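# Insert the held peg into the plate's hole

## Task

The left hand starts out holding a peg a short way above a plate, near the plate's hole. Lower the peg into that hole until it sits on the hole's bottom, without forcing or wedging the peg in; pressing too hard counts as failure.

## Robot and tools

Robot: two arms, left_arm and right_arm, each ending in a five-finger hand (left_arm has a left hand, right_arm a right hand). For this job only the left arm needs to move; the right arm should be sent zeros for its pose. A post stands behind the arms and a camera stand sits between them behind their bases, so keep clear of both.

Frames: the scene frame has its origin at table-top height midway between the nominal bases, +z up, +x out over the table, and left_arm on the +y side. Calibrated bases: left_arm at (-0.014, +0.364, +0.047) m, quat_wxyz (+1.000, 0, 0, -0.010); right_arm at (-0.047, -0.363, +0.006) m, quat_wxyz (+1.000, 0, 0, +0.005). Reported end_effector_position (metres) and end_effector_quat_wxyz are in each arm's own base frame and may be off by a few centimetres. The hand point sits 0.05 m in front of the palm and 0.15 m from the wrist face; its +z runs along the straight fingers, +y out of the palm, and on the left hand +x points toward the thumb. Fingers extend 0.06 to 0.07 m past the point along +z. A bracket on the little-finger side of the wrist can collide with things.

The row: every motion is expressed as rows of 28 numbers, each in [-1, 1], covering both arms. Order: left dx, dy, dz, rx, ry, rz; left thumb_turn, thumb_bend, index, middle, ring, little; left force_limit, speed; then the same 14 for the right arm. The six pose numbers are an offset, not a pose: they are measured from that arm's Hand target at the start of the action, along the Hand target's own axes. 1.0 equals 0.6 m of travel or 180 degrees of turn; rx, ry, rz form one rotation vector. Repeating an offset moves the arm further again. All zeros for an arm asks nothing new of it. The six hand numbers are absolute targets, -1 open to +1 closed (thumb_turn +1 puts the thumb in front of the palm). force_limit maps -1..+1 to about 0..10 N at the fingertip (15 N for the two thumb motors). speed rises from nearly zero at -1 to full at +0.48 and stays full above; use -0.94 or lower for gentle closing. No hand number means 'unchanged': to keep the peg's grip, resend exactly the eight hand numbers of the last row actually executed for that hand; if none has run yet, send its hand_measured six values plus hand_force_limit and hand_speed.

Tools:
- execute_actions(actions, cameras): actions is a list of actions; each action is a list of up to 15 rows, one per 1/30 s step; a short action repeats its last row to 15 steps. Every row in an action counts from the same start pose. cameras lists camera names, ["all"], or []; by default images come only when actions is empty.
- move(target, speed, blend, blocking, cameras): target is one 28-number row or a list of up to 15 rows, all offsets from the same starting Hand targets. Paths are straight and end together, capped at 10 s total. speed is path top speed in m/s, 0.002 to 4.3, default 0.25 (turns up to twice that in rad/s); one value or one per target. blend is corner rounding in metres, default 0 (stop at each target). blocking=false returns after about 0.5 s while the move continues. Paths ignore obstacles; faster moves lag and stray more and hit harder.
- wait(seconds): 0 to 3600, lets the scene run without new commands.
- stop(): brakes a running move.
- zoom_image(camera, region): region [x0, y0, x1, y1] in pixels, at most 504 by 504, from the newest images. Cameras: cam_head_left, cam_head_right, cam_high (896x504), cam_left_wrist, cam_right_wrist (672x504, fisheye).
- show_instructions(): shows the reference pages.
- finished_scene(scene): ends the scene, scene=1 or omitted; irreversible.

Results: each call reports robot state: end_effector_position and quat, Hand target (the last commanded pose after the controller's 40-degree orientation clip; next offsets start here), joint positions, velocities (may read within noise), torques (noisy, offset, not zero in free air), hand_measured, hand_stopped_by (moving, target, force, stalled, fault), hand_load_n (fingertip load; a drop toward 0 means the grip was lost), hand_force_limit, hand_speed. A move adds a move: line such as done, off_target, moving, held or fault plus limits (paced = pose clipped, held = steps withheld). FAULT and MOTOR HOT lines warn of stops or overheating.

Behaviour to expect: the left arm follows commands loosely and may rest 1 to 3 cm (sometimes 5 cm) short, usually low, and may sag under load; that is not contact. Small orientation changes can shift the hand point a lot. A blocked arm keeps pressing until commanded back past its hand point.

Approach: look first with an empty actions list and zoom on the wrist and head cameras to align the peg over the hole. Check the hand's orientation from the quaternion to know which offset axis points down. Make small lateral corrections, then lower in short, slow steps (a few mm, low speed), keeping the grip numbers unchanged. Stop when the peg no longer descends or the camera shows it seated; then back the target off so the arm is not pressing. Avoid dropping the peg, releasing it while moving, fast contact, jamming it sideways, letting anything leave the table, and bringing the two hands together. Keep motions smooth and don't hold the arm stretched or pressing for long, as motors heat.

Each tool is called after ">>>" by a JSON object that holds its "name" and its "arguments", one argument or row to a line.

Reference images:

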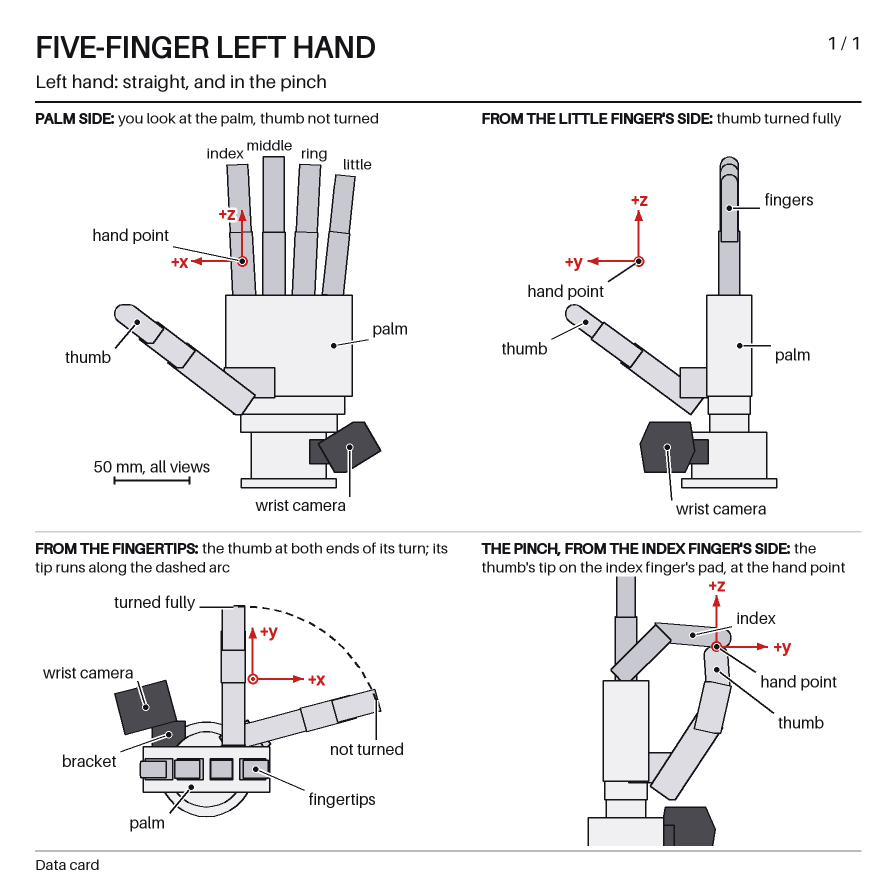

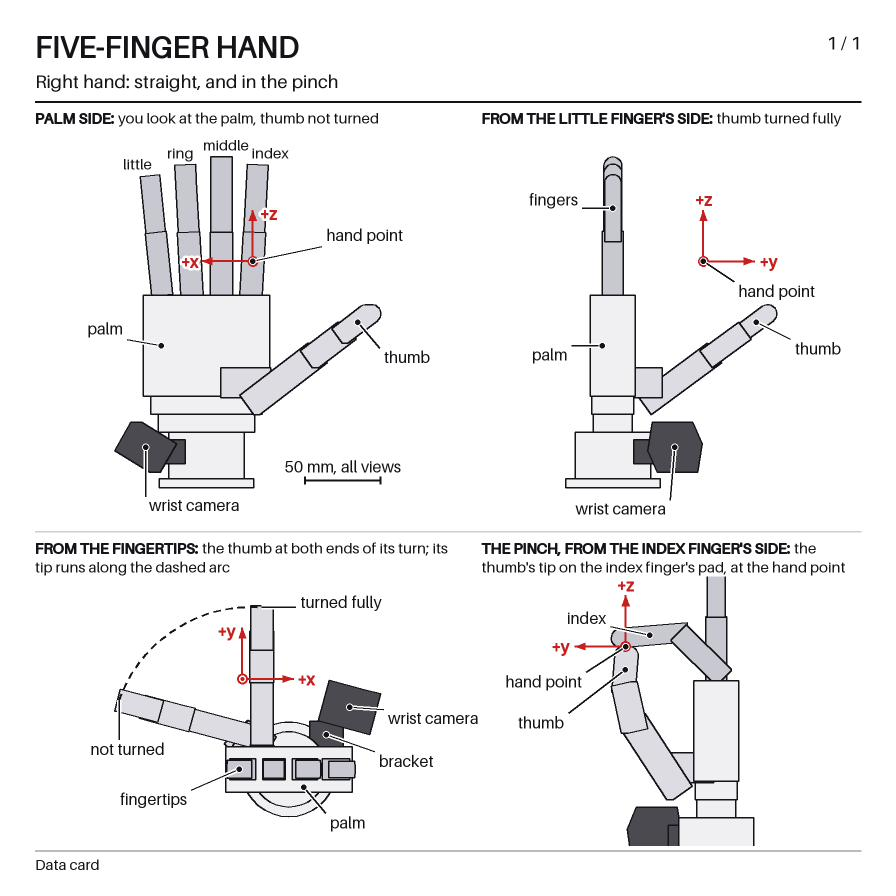

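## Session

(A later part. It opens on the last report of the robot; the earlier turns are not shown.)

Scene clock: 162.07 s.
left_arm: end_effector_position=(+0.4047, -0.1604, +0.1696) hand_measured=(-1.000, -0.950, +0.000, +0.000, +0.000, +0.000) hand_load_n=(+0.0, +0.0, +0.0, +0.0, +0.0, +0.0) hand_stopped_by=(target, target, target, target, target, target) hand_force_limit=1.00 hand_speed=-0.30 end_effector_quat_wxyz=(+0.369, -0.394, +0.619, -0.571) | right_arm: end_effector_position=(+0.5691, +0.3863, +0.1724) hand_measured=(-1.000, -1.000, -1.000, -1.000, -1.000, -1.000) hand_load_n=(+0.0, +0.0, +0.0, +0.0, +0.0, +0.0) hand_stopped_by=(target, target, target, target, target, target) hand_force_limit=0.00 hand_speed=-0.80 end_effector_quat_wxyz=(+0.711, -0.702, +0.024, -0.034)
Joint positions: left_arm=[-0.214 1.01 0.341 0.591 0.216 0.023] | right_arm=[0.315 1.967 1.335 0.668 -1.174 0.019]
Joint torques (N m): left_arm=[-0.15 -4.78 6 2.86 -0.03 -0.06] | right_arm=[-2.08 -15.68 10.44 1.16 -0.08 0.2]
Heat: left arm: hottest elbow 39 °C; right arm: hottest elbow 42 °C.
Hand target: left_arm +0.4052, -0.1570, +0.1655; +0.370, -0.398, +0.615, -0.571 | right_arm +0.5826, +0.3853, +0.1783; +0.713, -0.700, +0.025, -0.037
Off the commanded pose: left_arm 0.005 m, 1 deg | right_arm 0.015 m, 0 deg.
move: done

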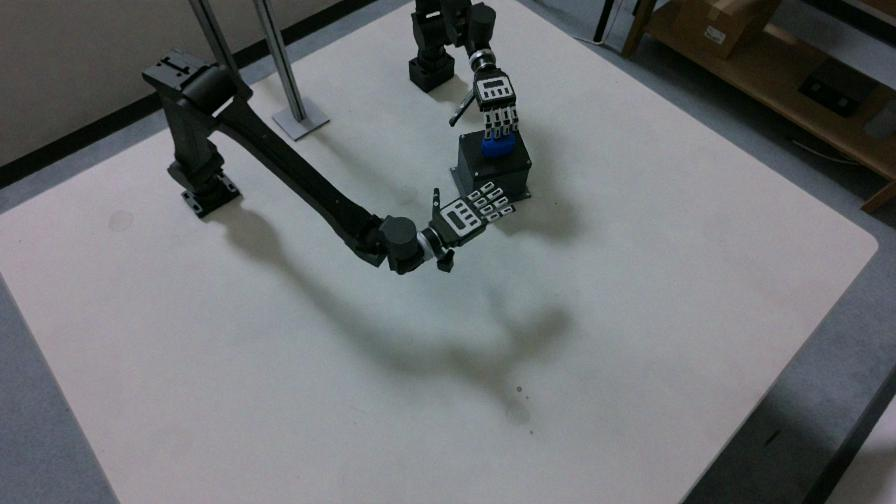

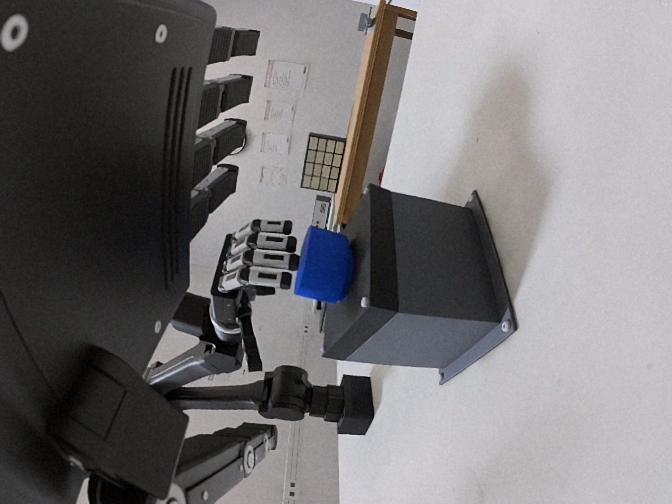

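>>> {"name": "move", "arguments": {
  "target": [
    [0,0.0066,0.0005,0,0,0,-1,-0.95,0,0,0,0,1.0,-0.3,0,0,0,0,0,0,-1,-1,-1,-1,-1,-1,0,-0.8]
  ],
  "speed": 0.015,
  "cameras": ["cam_right_wrist"]
}}

>>> {"name": "zoom_image", "arguments": {
  "camera": "cam_right_wrist",
  "region": [250, 205, 370, 325]
}}

Scene clock: 162.93 s.
left_arm: end_effector_position=(+0.4052, -0.1605, +0.1669) hand_measured=(-1.000, -0.950, +0.000, +0.000, +0.000, +0.000) hand_load_n=(+0.0, +0.0, +0.0, +0.0, +0.0, +0.0) hand_stopped_by=(target, target, target, target, target, target) hand_force_limit=1.00 hand_speed=-0.30 end_effector_quat_wxyz=(+0.369, -0.393, +0.618, -0.572) | right_arm: end_effector_position=(+0.5691, +0.3863, +0.1724) hand_measured=(-1.000, -1.000, -1.000, -1.000, -1.000, -1.000) hand_load_n=(-0.5, +0.0, +0.0, +0.0, +0.0, +0.0) hand_stopped_by=(target, target, target, target, target, target) hand_force_limit=0.00 hand_speed=-0.80 end_effector_quat_wxyz=(+0.711, -0.702, +0.024, -0.034)
Joint positions: left_arm=[-0.214 1.022 0.336 0.612 0.216 0.023] | right_arm=[0.315 1.967 1.335 0.668 -1.174 0.019]
Joint torques (N m): left_arm=[0.09 -4.42 5.82 2.81 -0.03 -0.06] | right_arm=[-2.08 -15.68 10.44 1.16 -0.08 0.2]
Heat: left arm: hottest elbow 39 °C; right arm: hottest elbow 42 °C.
Hand target: left_arm +0.4052, -0.1570, +0.1615; +0.370, -0.398, +0.615, -0.571 | right_arm +0.5826, +0.3853, +0.1783; +0.713, -0.700, +0.025, -0.037
Off the commanded pose: left_arm 0.006 m, 1 deg | right_arm 0.015 m, 0 deg.
move: done

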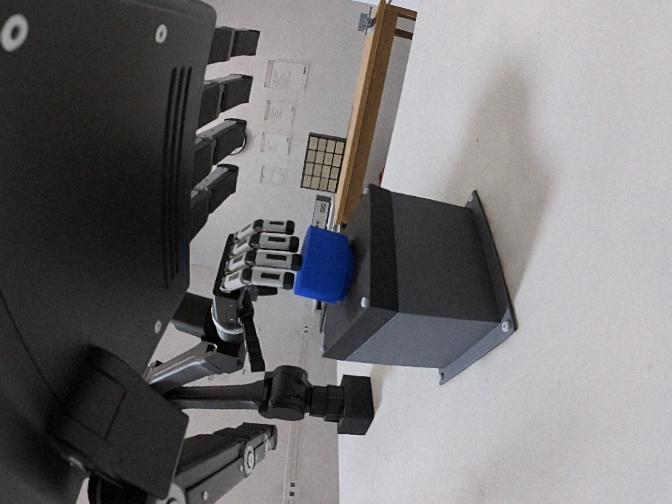

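Scaled by 4.200 from the camera's image (finer frame: 960x720).

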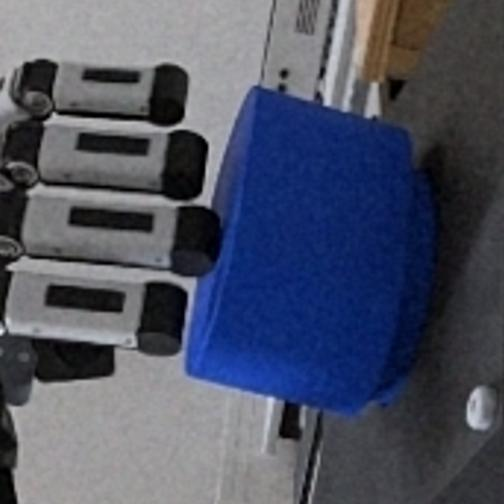

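>>> {"name": "move", "arguments": {
  "target": [
    [0,0.0066,0.0005,0,0,0,-1,-0.95,0,0,0,0,1.0,-0.3,0,0,0,0,0,0,-1,-1,-1,-1,-1,-1,0,-0.8]
  ],
  "speed": 0.015,
  "cameras": ["cam_right_wrist"]
}}

>>> {"name": "zoom_image", "arguments": {
  "camera": "cam_right_wrist",
  "region": [250, 205, 370, 325]
}}

Scene clock: 163.87 s.
left_arm: end_effector_position=(+0.4061, -0.1607, +0.1665) hand_measured=(-1.000, -0.950, +0.000, +0.000, +0.000, +0.000) hand_load_n=(-0.5, +0.0, +0.0, +0.0, +0.0, +0.0) hand_stopped_by=(target, target, target, target, target, target) hand_force_limit=1.00 hand_speed=-0.30 end_effector_quat_wxyz=(+0.372, -0.391, +0.616, -0.574) | right_arm: end_effector_position=(+0.5691, +0.3863, +0.1724) hand_measured=(-1.000, -1.000, -1.000, -1.000, -1.000, -1.000) hand_load_n=(+0.0, +0.0, +0.0, +0.0, +0.0, +0.0) hand_stopped_by=(target, target, target, target, target, target) hand_force_limit=0.00 hand_speed=-0.80 end_effector_quat_wxyz=(+0.711, -0.702, +0.024, -0.034)
Joint positions: left_arm=[-0.214 1.033 0.332 0.636 0.216 0.023] | right_arm=[0.315 1.967 1.335 0.668 -1.174 0.019]
Joint torques (N m): left_arm=[-0.15 -4.19 5.64 2.59 -0.01 -0.06] | right_arm=[-2.14 -15.79 10.43 1.17 -0.08 0.2]
Heat: left arm: hottest elbow 39 °C; right arm: hottest elbow 42 °C.
Hand target: left_arm +0.4052, -0.1570, +0.1577; +0.370, -0.398, +0.615, -0.571 | right_arm +0.5826, +0.3853, +0.1783; +0.713, -0.700, +0.025, -0.037
Off the commanded pose: left_arm 0.010 m, 1 deg | right_arm 0.015 m, 0 deg.
move: done

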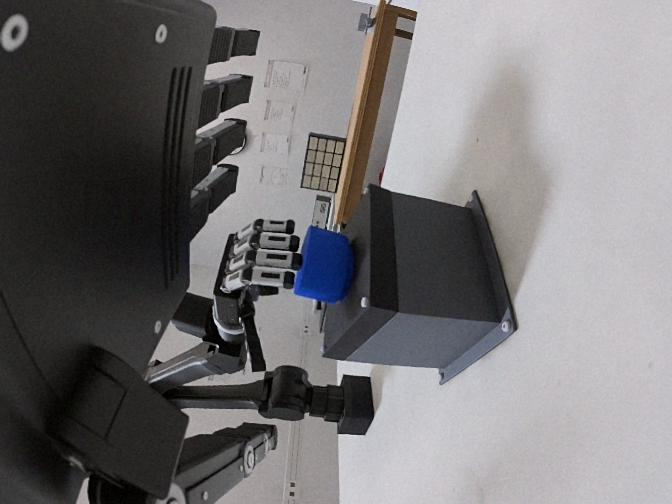

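Scaled by 4.200 from the camera's image (finer frame: 960x720).

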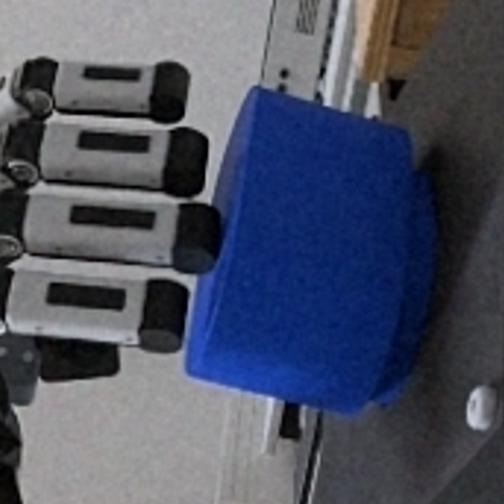

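>>> {"name": "move", "arguments": {
  "target": [
    [0,0.0066,0.0005,0,0,0,-1,-0.95,0,0,0,0,1.0,-0.3,0,0,0,0,0,0,-1,-1,-1,-1,-1,-1,0,-0.8]
  ],
  "speed": 0.015,
  "cameras": ["cam_right_wrist"]
}}

>>> {"name": "move", "arguments": {
  "target": [
    [0,0.0066,0.0005,0,0,0,-1,-0.95,0,0,0,0,1.0,-0.3,0,0,0,0,0,0,-1,-1,-1,-1,-1,-1,0,-0.8]
  ],
  "speed": 0.015,
  "cameras": ["cam_right_wrist"]
}}

>>> {"name": "zoom_image", "arguments": {
  "camera": "cam_right_wrist",
  "region": [250, 205, 370, 325]
}}

Scene clock: 164.87 s.
left_arm: end_effector_position=(+0.4070, -0.1609, +0.1657) hand_measured=(-1.000, -0.950, +0.000, +0.000, +0.000, +0.000) hand_load_n=(-0.5, +0.0, +0.0, -0.5, +0.0, +0.0) hand_stopped_by=(target, target, target, target, target, target) hand_force_limit=1.00 hand_speed=-0.30 end_effector_quat_wxyz=(+0.374, -0.389, +0.613, -0.577) | right_arm: end_effector_position=(+0.5691, +0.3863, +0.1724) hand_measured=(-1.000, -1.000, -1.000, -1.000, -1.000, -1.000) hand_load_n=(-0.5, +0.0, +0.0, +0.0, +0.0, +0.0) hand_stopped_by=(target, target, target, target, target, target) hand_force_limit=0.00 hand_speed=-0.80 end_effector_quat_wxyz=(+0.711, -0.702, +0.024, -0.034)
Joint positions: left_arm=[-0.214 1.044 0.327 0.66 0.216 0.023] | right_arm=[0.315 1.967 1.335 0.668 -1.174 0.019]
Joint torques (N m): left_arm=[-0.03 -4.13 5.41 2.51 -0.03 -0.07] | right_arm=[-2.08 -15.68 10.45 1.17 -0.08 0.2]
Heat: left arm: hottest elbow 39 °C; right arm: hottest elbow 42 °C.
Hand target: left_arm +0.4052, -0.1570, +0.1536; +0.370, -0.398, +0.615, -0.571 | right_arm +0.5826, +0.3853, +0.1783; +0.713, -0.700, +0.025, -0.037
Off the commanded pose: left_arm 0.013 m, 1 deg | right_arm 0.015 m, 0 deg.
move: off_target (left_arm)

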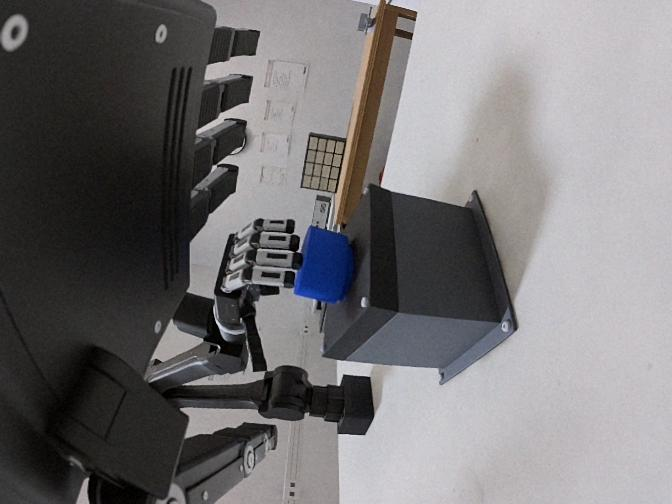

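Scene clock: 165.60 s.
left_arm: end_effector_position=(+0.4080, -0.1611, +0.1653) hand_measured=(-1.000, -0.950, +0.000, +0.000, +0.000, +0.000) hand_load_n=(+0.0, +0.0, +0.0, -0.5, +0.0, +0.0) hand_stopped_by=(target, target, target, target, target, target) hand_force_limit=1.00 hand_speed=-0.30 end_effector_quat_wxyz=(+0.377, -0.386, +0.611, -0.579) | right_arm: end_effector_position=(+0.5691, +0.3863, +0.1724) hand_measured=(-1.000, -1.000, -1.000, -1.000, -1.000, -1.000) hand_load_n=(-0.5, +0.0, -0.5, +0.0, +0.0, +0.0) hand_stopped_by=(target, target, target, target, target, target) hand_force_limit=0.00 hand_speed=-0.80 end_effector_quat_wxyz=(+0.711, -0.702, +0.024, -0.034)
Joint positions: left_arm=[-0.214 1.055 0.324 0.685 0.216 0.023] | right_arm=[0.315 1.967 1.335 0.668 -1.174 0.019]
Joint torques (N m): left_arm=[0.03 -3.9 5.2 2.33 -0.04 -0.07] | right_arm=[-2.14 -15.79 10.45 1.17 -0.07 0.2]
Heat: left arm: hottest elbow 39 °C; right arm: hottest elbow 42 °C.
Hand target: left_arm +0.4053, -0.1570, +0.1498; +0.370, -0.398, +0.615, -0.571 | right_arm +0.5826, +0.3853, +0.1783; +0.713, -0.700, +0.025, -0.037
Off the commanded pose: left_arm 0.016 m, 2 deg | right_arm 0.015 m, 0 deg.
move: off_target (left_arm)

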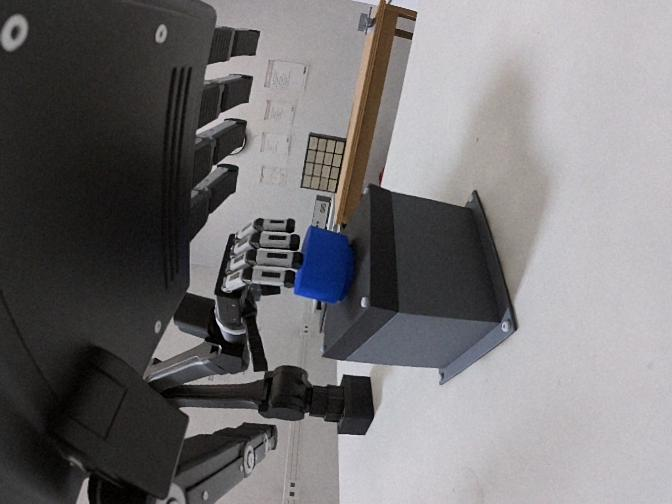

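Scaled by 4.200 from the camera's image (finer frame: 960x720).

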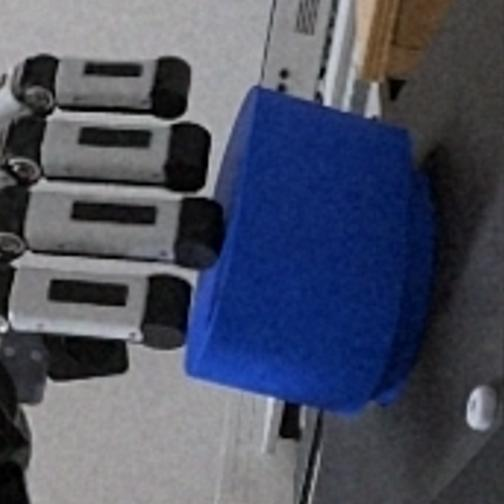

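>>> {"name": "move", "arguments": {
  "target": [
    [0,-0.0532,-0.0039,0,0,0,-1,-0.95,0,0,0,0,1.0,-0.3,0,0,0,0,0,0,-1,-1,-1,-1,-1,-1,0,-0.8],
    [0.0403,-0.0532,-0.0040,0,0,0,-1,-0.95,0,0,0,0,1.0,-0.3,0,0,0,0,0,0,-1,-1,-1,-1,-1,-1,0,-0.8]
  ],
  "speed": 0.05,
  "blend": 0.01,
  "cameras": ["cam_high", "cam_right_wrist", "cam_left_wrist"]
}}

>>> {"name": "zoom_image", "arguments": {
  "camera": "cam_high",
  "region": [450, 100, 540, 190]
}}

>>> {"name": "zoom_image", "arguments": {
  "camera": "cam_right_wrist",
  "region": [250, 205, 370, 325]
}}

Scene clock: 168.30 s.
left_arm: end_effector_position=(+0.3917, -0.1718, +0.1680) hand_measured=(-1.000, -0.950, +0.000, +0.000, +0.000, +0.000) hand_load_n=(+0.0, +0.5, +0.0, +0.0, +0.0, +0.0) hand_stopped_by=(target, target, target, target, target, target) hand_force_limit=1.00 hand_speed=-0.30 end_effector_quat_wxyz=(+0.373, -0.401, +0.620, -0.562) | right_arm: end_effector_position=(+0.5691, +0.3863, +0.1724) hand_measured=(-1.000, -1.000, -1.000, -1.000, -1.000, -1.000) hand_load_n=(-0.5, +0.0, +0.0, -0.5, +0.0, +0.0) hand_stopped_by=(target, target, target, target, target, target) hand_force_limit=0.00 hand_speed=-0.80 end_effector_quat_wxyz=(+0.711, -0.702, +0.024, -0.034)
Joint positions: left_arm=[-0.288 0.961 0.324 0.547 0.122 0.022] | right_arm=[0.315 1.967 1.335 0.668 -1.174 0.019]
Joint torques (N m): left_arm=[-1.73 -5.48 8.55 1.22 -0.03 -0.14] | right_arm=[-2.14 -15.68 10.45 1.18 -0.09 0.2]
Heat: left arm: hottest elbow 39 °C; right arm: hottest elbow 42 °C.
Hand target: left_arm +0.3953, -0.1790, +0.1817; +0.370, -0.398, +0.615, -0.571 | right_arm +0.5826, +0.3853, +0.1783; +0.713, -0.700, +0.025, -0.037
Off the commanded pose: left_arm 0.016 m, 1 deg | right_arm 0.015 m, 0 deg.
move: off_target (left_arm)
Images, in order (width x height): cam_high 896x504, cam_left_wrist 672x504, cam_right_wrist 672x504.

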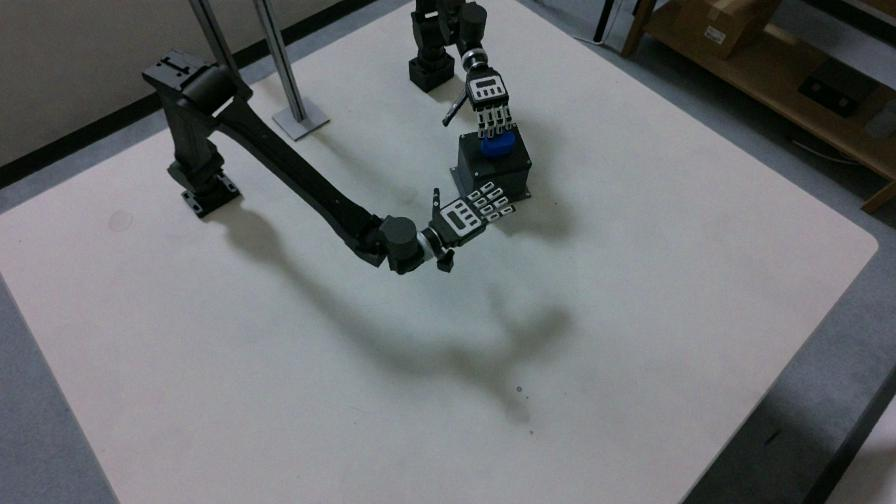

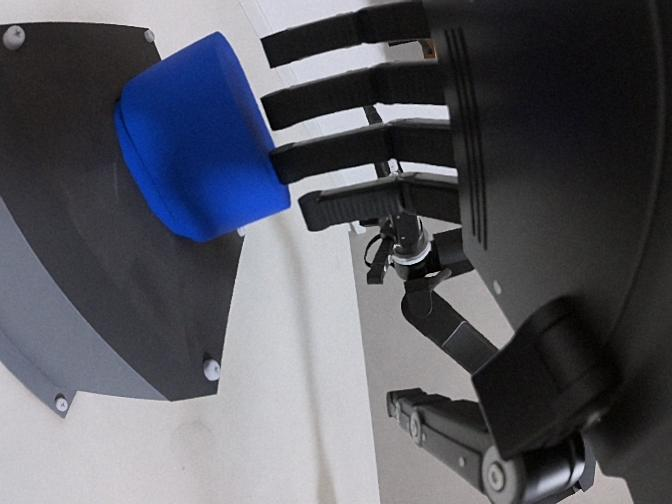

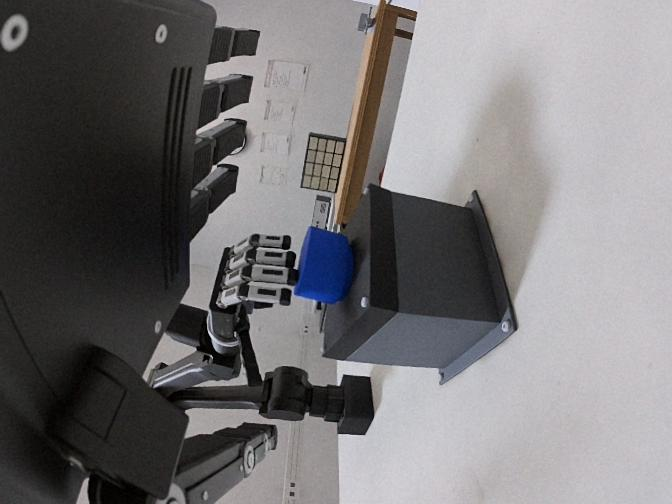

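Scaled by 5.600 from the camera's image (finer frame: 1280x720).

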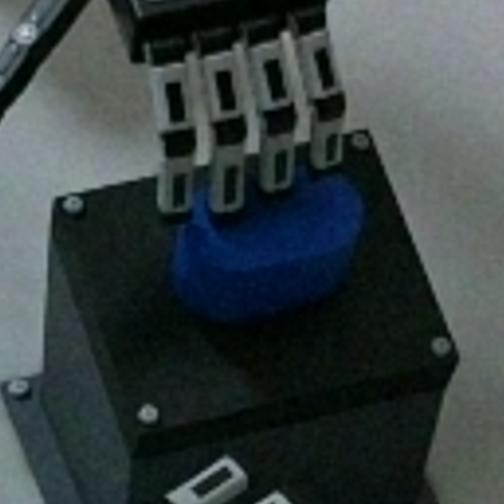

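Scaled by 4.200 from the camera's image (finer frame: 960x720).

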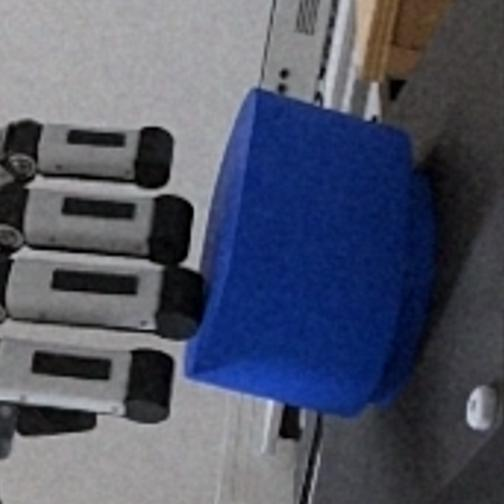

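>>> {"name": "zoom_image", "arguments": {
  "camera": "cam_left_wrist",
  "region": [90, 20, 310, 260]
}}

Scaled by 2.100 from the camera's image (finer frame: 960x720).

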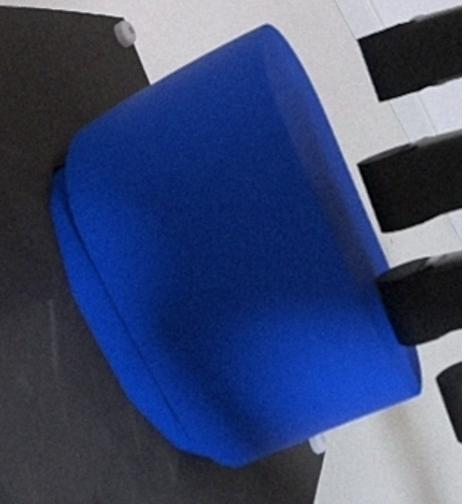

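>>> {"name": "zoom_image", "arguments": {
  "camera": "cam_left_wrist",
  "region": [0, 180, 260, 440]
}}

>>> {"name": "zoom_image", "arguments": {
  "camera": "cam_left_wrist",
  "region": [0, 0, 200, 200]
}}

Scaled by 1.938 from the camera's image (finer frame: 960x720).

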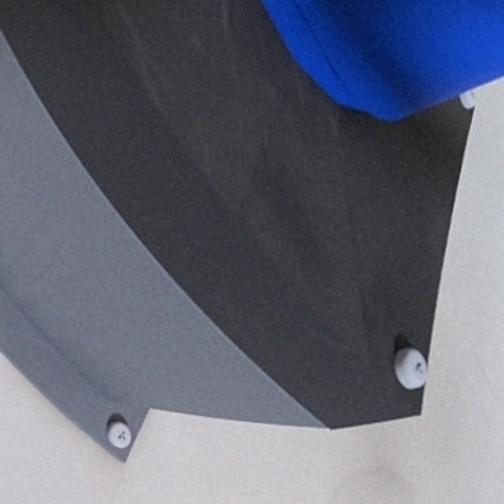

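Scaled by 2.520 from the camera's image (finer frame: 960x720).

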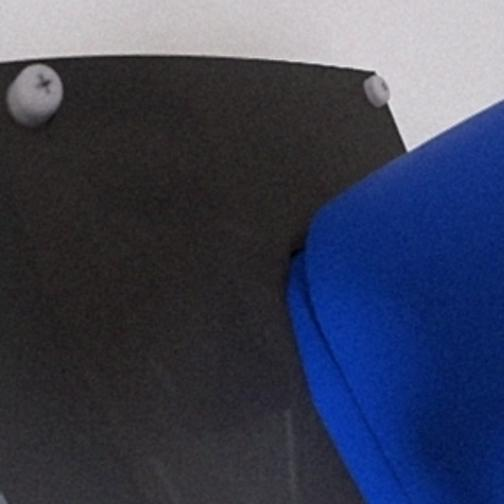

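>>> {"name": "zoom_image", "arguments": {
  "camera": "cam_right_wrist",
  "region": [350, 170, 410, 230]
}}

>>> {"name": "zoom_image", "arguments": {
  "camera": "cam_right_wrist",
  "region": [350, 280, 410, 340]
}}

>>> {"name": "zoom_image", "arguments": {
  "camera": "cam_right_wrist",
  "region": [310, 320, 370, 380]
}}

Scaled by 8.400 from the camera's image (finer frame: 960x720).

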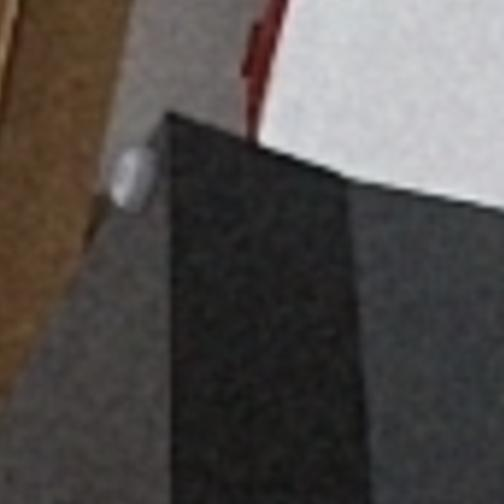

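Scaled by 8.400 from the camera's image (finer frame: 960x720).

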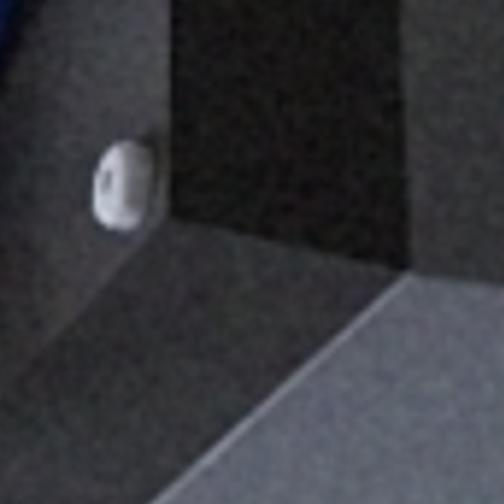

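Scaled by 8.400 from the camera's image (finer frame: 960x720).

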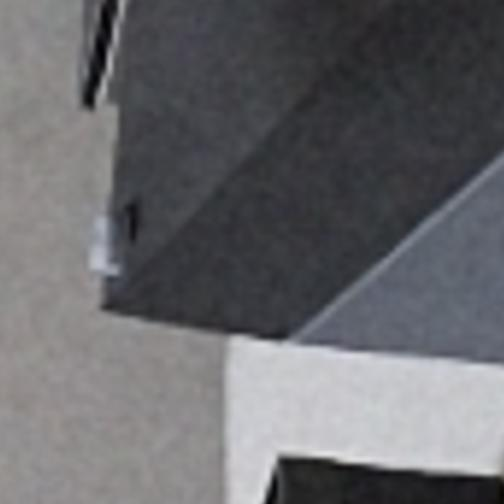

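>>> {"name": "execute_actions", "arguments": {
  "actions": []
}}

>>> {"name": "zoom_image", "arguments": {
  "camera": "cam_head_left",
  "region": [300, 270, 350, 320]
}}

>>> {"name": "zoom_image", "arguments": {
  "camera": "cam_head_left",
  "region": [255, 245, 305, 305]
}}

>>> {"name": "zoom_image", "arguments": {
  "camera": "cam_head_left",
  "region": [280, 230, 330, 280]
}}

Scene clock: 170.50 s.
left_arm: end_effector_position=(+0.3917, -0.1718, +0.1680) hand_measured=(-1.000, -0.950, +0.000, +0.000, +0.000, +0.000) hand_load_n=(+0.0, +0.0, +0.0, +0.5, +0.0, -0.5) hand_stopped_by=(target, target, target, target, target, target) hand_force_limit=1.00 hand_speed=-0.30 end_effector_quat_wxyz=(+0.373, -0.401, +0.620, -0.562) | right_arm: end_effector_position=(+0.5691, +0.3863, +0.1724) hand_measured=(-1.000, -1.000, -1.000, -1.000, -1.000, -1.000) hand_load_n=(+0.0, +0.0, +0.0, +0.0, +0.0, +0.0) hand_stopped_by=(target, target, target, target, target, target) hand_force_limit=0.00 hand_speed=-0.80 end_effector_quat_wxyz=(+0.711, -0.702, +0.024, -0.034)
Joint positions: left_arm=[-0.289 0.961 0.324 0.547 0.122 0.022] | right_arm=[0.315 1.967 1.335 0.668 -1.174 0.019]
Joint velocities: within noise
Joint torques (N m): left_arm=[-1.44 -5.71 8.59 1.26 -0.03 -0.12] | right_arm=[-2.08 -15.74 10.44 1.17 -0.08 0.2]
Heat: left arm: hottest elbow 39 °C; right arm: hottest elbow 42 °C.
Hand target: left_arm +0.3953, -0.1791, +0.1817; +0.370, -0.398, +0.615, -0.571 | right_arm +0.5826, +0.3853, +0.1783; +0.713, -0.700, +0.025, -0.037
Off the commanded pose: left_arm 0.016 m, 1 deg | right_arm 0.015 m, 0 deg.

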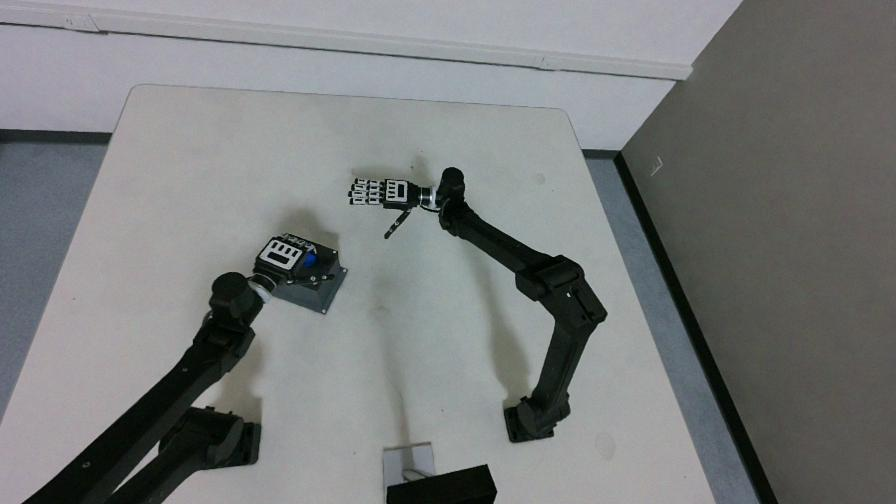

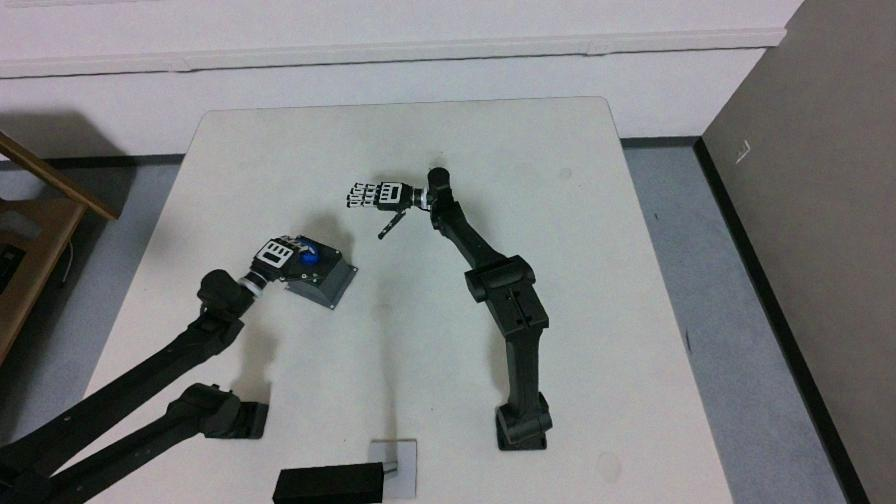

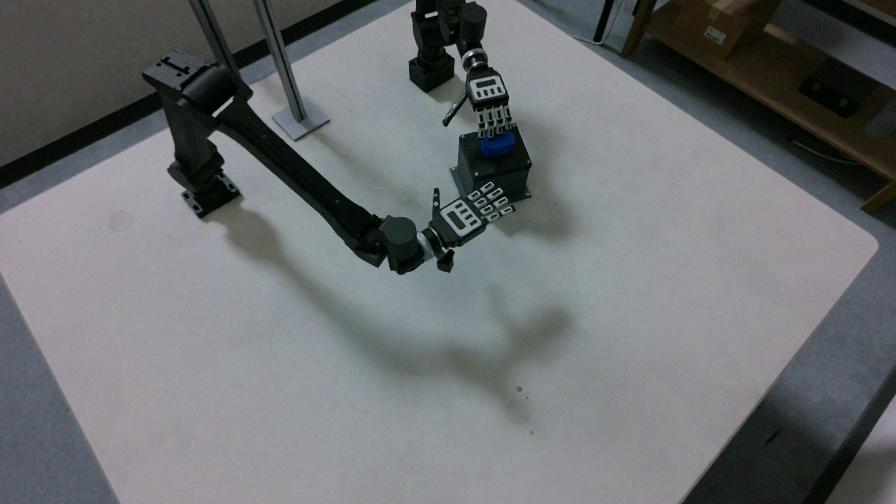

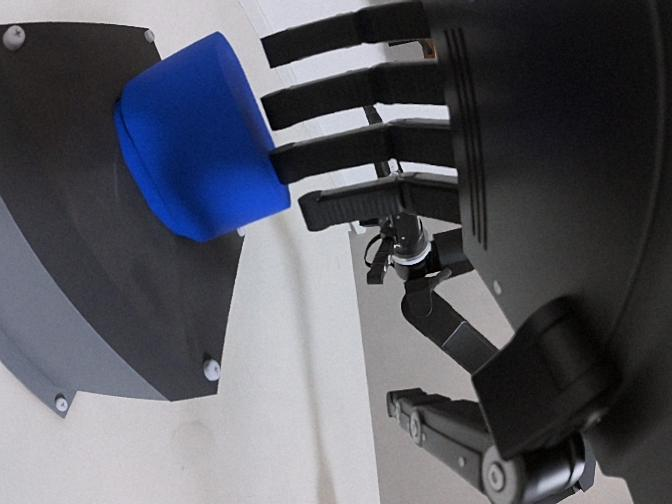

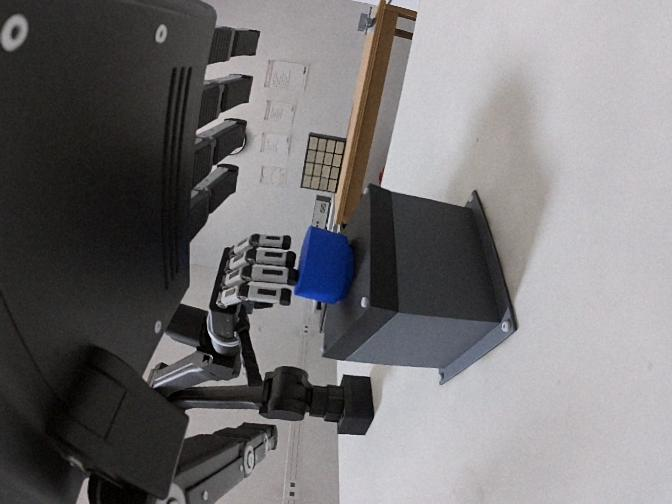

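Scaled by 10.080 from the camera's image (finer frame: 1280x720).

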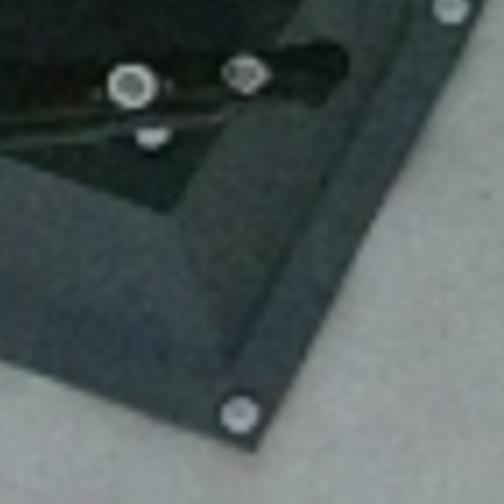

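Scaled by 8.400 from the camera's image (finer frame: 1280x720).

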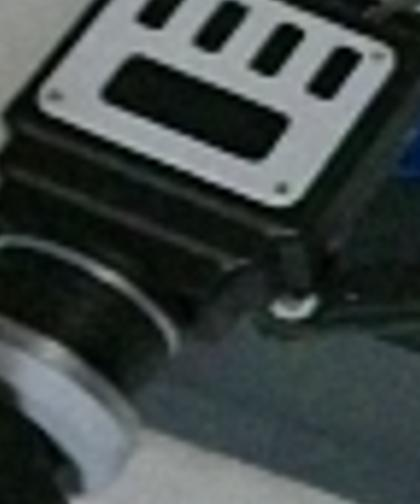

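Scaled by 10.080 from the camera's image (finer frame: 1280x720).

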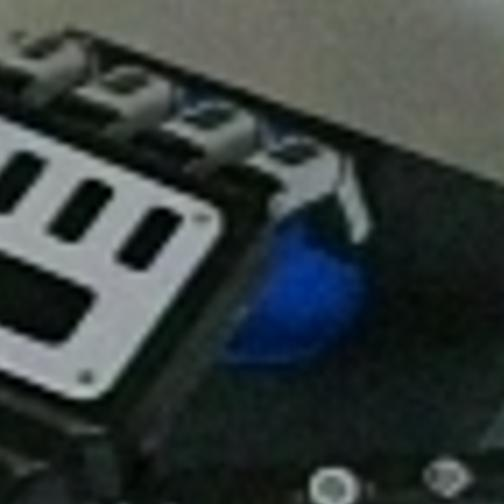

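>>> {"name": "move", "arguments": {
  "target": [
    [0,-0.0582,-0.0043,0,0,0,-1,-0.95,0,0,0,0,1.0,-0.3,0,0,0,0,0,0,-1,-1,-1,-1,-1,-1,0,-0.8],
    [-0.0416,-0.0583,-0.0012,0,0,0,-1,-0.95,0,0,0,0,1.0,-0.3,0,0,0,0,0,0,-1,-1,-1,-1,-1,-1,0,-0.8],
    [-0.0416,0.0264,0.0052,0,0,0,-1,-0.95,0,0,0,0,1.0,-0.3,0,0,0,0,0,0,-1,-1,-1,-1,-1,-1,0,-0.8]
  ],
  "speed": [0.05, 0.05, 0.025],
  "cameras": ["cam_high", "cam_right_wrist", "cam_left_wrist"]
}}

>>> {"name": "zoom_image", "arguments": {
  "camera": "cam_high",
  "region": [450, 100, 540, 190]
}}

>>> {"name": "zoom_image", "arguments": {
  "camera": "cam_right_wrist",
  "region": [250, 205, 370, 325]
}}

Scene clock: 176.80 s.
left_arm: end_effector_position=(+0.4069, -0.1607, +0.1701) hand_measured=(-1.000, -0.950, +0.000, +0.000, +0.000, +0.000) hand_load_n=(-0.5, +0.0, +0.0, +0.0, +0.0, +0.0) hand_stopped_by=(target, target, target, target, target, target) hand_force_limit=1.00 hand_speed=-0.30 end_effector_quat_wxyz=(+0.368, -0.395, +0.618, -0.572) | right_arm: end_effector_position=(+0.5691, +0.3863, +0.1724) hand_measured=(-1.000, -1.000, -1.000, -1.000, -1.000, -1.000) hand_load_n=(+0.0, +0.0, +0.0, +0.0, +0.0, +0.0) hand_stopped_by=(target, target, target, target, target, target) hand_force_limit=0.00 hand_speed=-0.80 end_effector_quat_wxyz=(+0.711, -0.702, +0.024, -0.034)
Joint positions: left_arm=[-0.213 1.018 0.346 0.595 0.216 0.021] | right_arm=[0.315 1.967 1.335 0.668 -1.174 0.019]
Joint torques (N m): left_arm=[0.21 -4.66 6.04 2.88 0.04 -0.05] | right_arm=[-2.14 -15.68 10.44 1.16 -0.08 0.2]
Heat: left arm: hottest elbow 40 °C; right arm: hottest elbow 42 °C.
Hand target: left_arm +0.4074, -0.1570, +0.1659; +0.370, -0.398, +0.615, -0.571 | right_arm +0.5826, +0.3853, +0.1783; +0.713, -0.700, +0.025, -0.037
Off the commanded pose: left_arm 0.006 m, 1 deg | right_arm 0.015 m, 0 deg.
move: done
Images, in order (width x height): cam_high 896x504, cam_left_wrist 672x504, cam_right_wrist 672x504.

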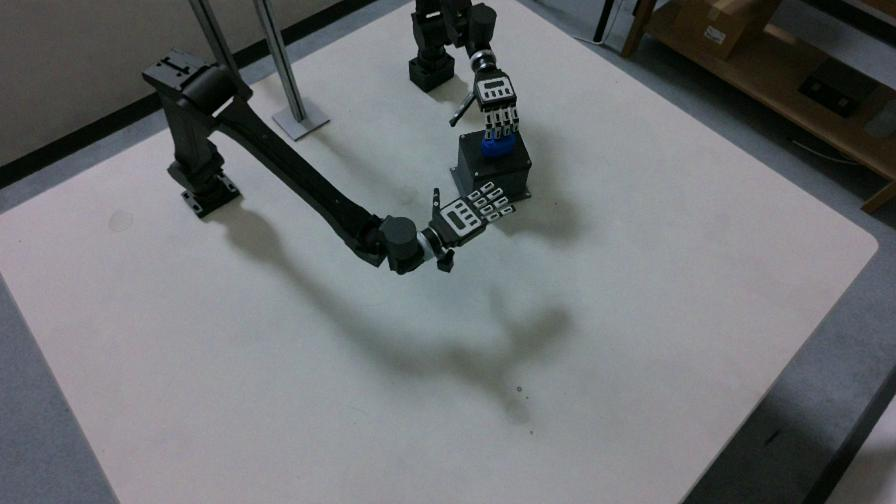

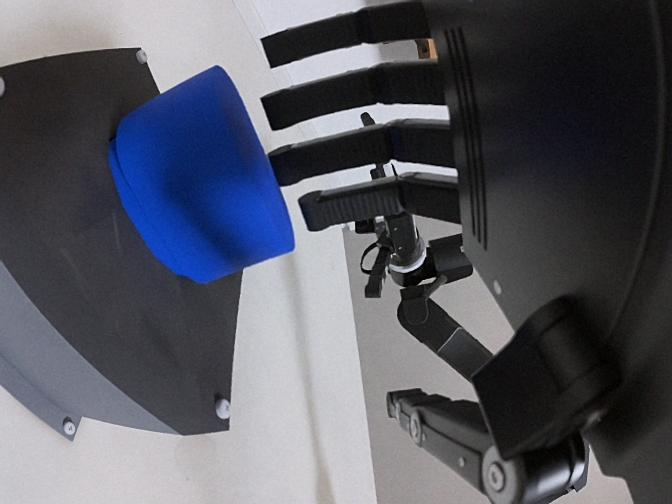

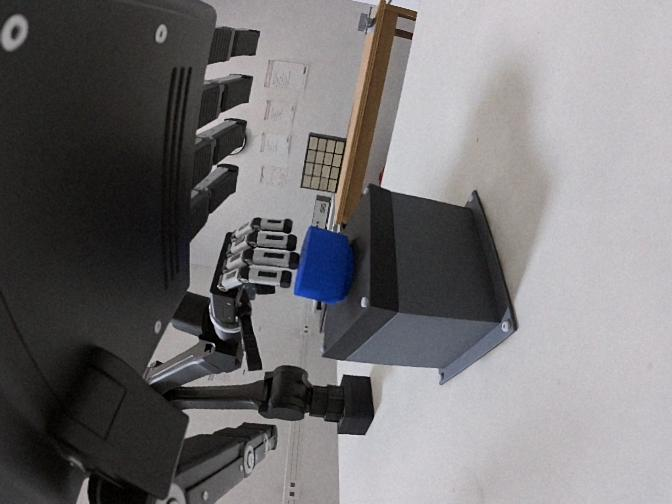

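Scaled by 5.600 from the camera's image (finer frame: 1280x720).

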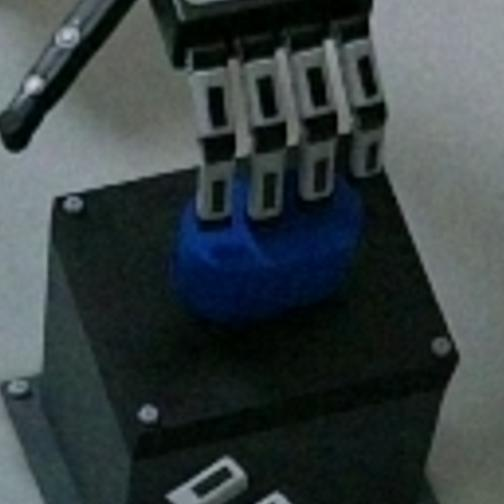

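Scaled by 4.200 from the camera's image (finer frame: 960x720).

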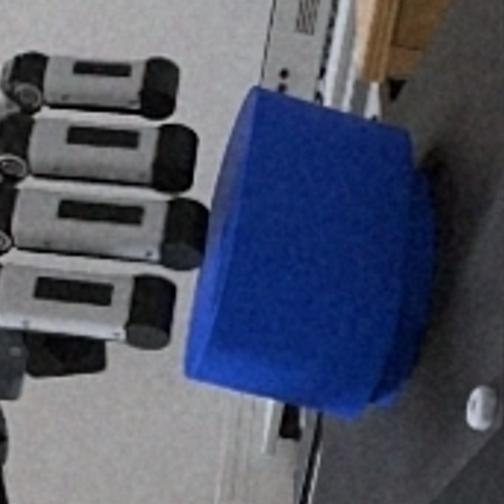

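>>> {"name": "zoom_image", "arguments": {
  "camera": "cam_left_wrist",
  "region": [90, 90, 250, 290]
}}

Scaled by 2.520 from the camera's image (finer frame: 960x720).

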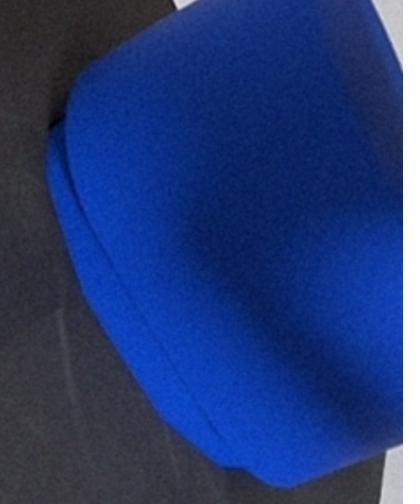

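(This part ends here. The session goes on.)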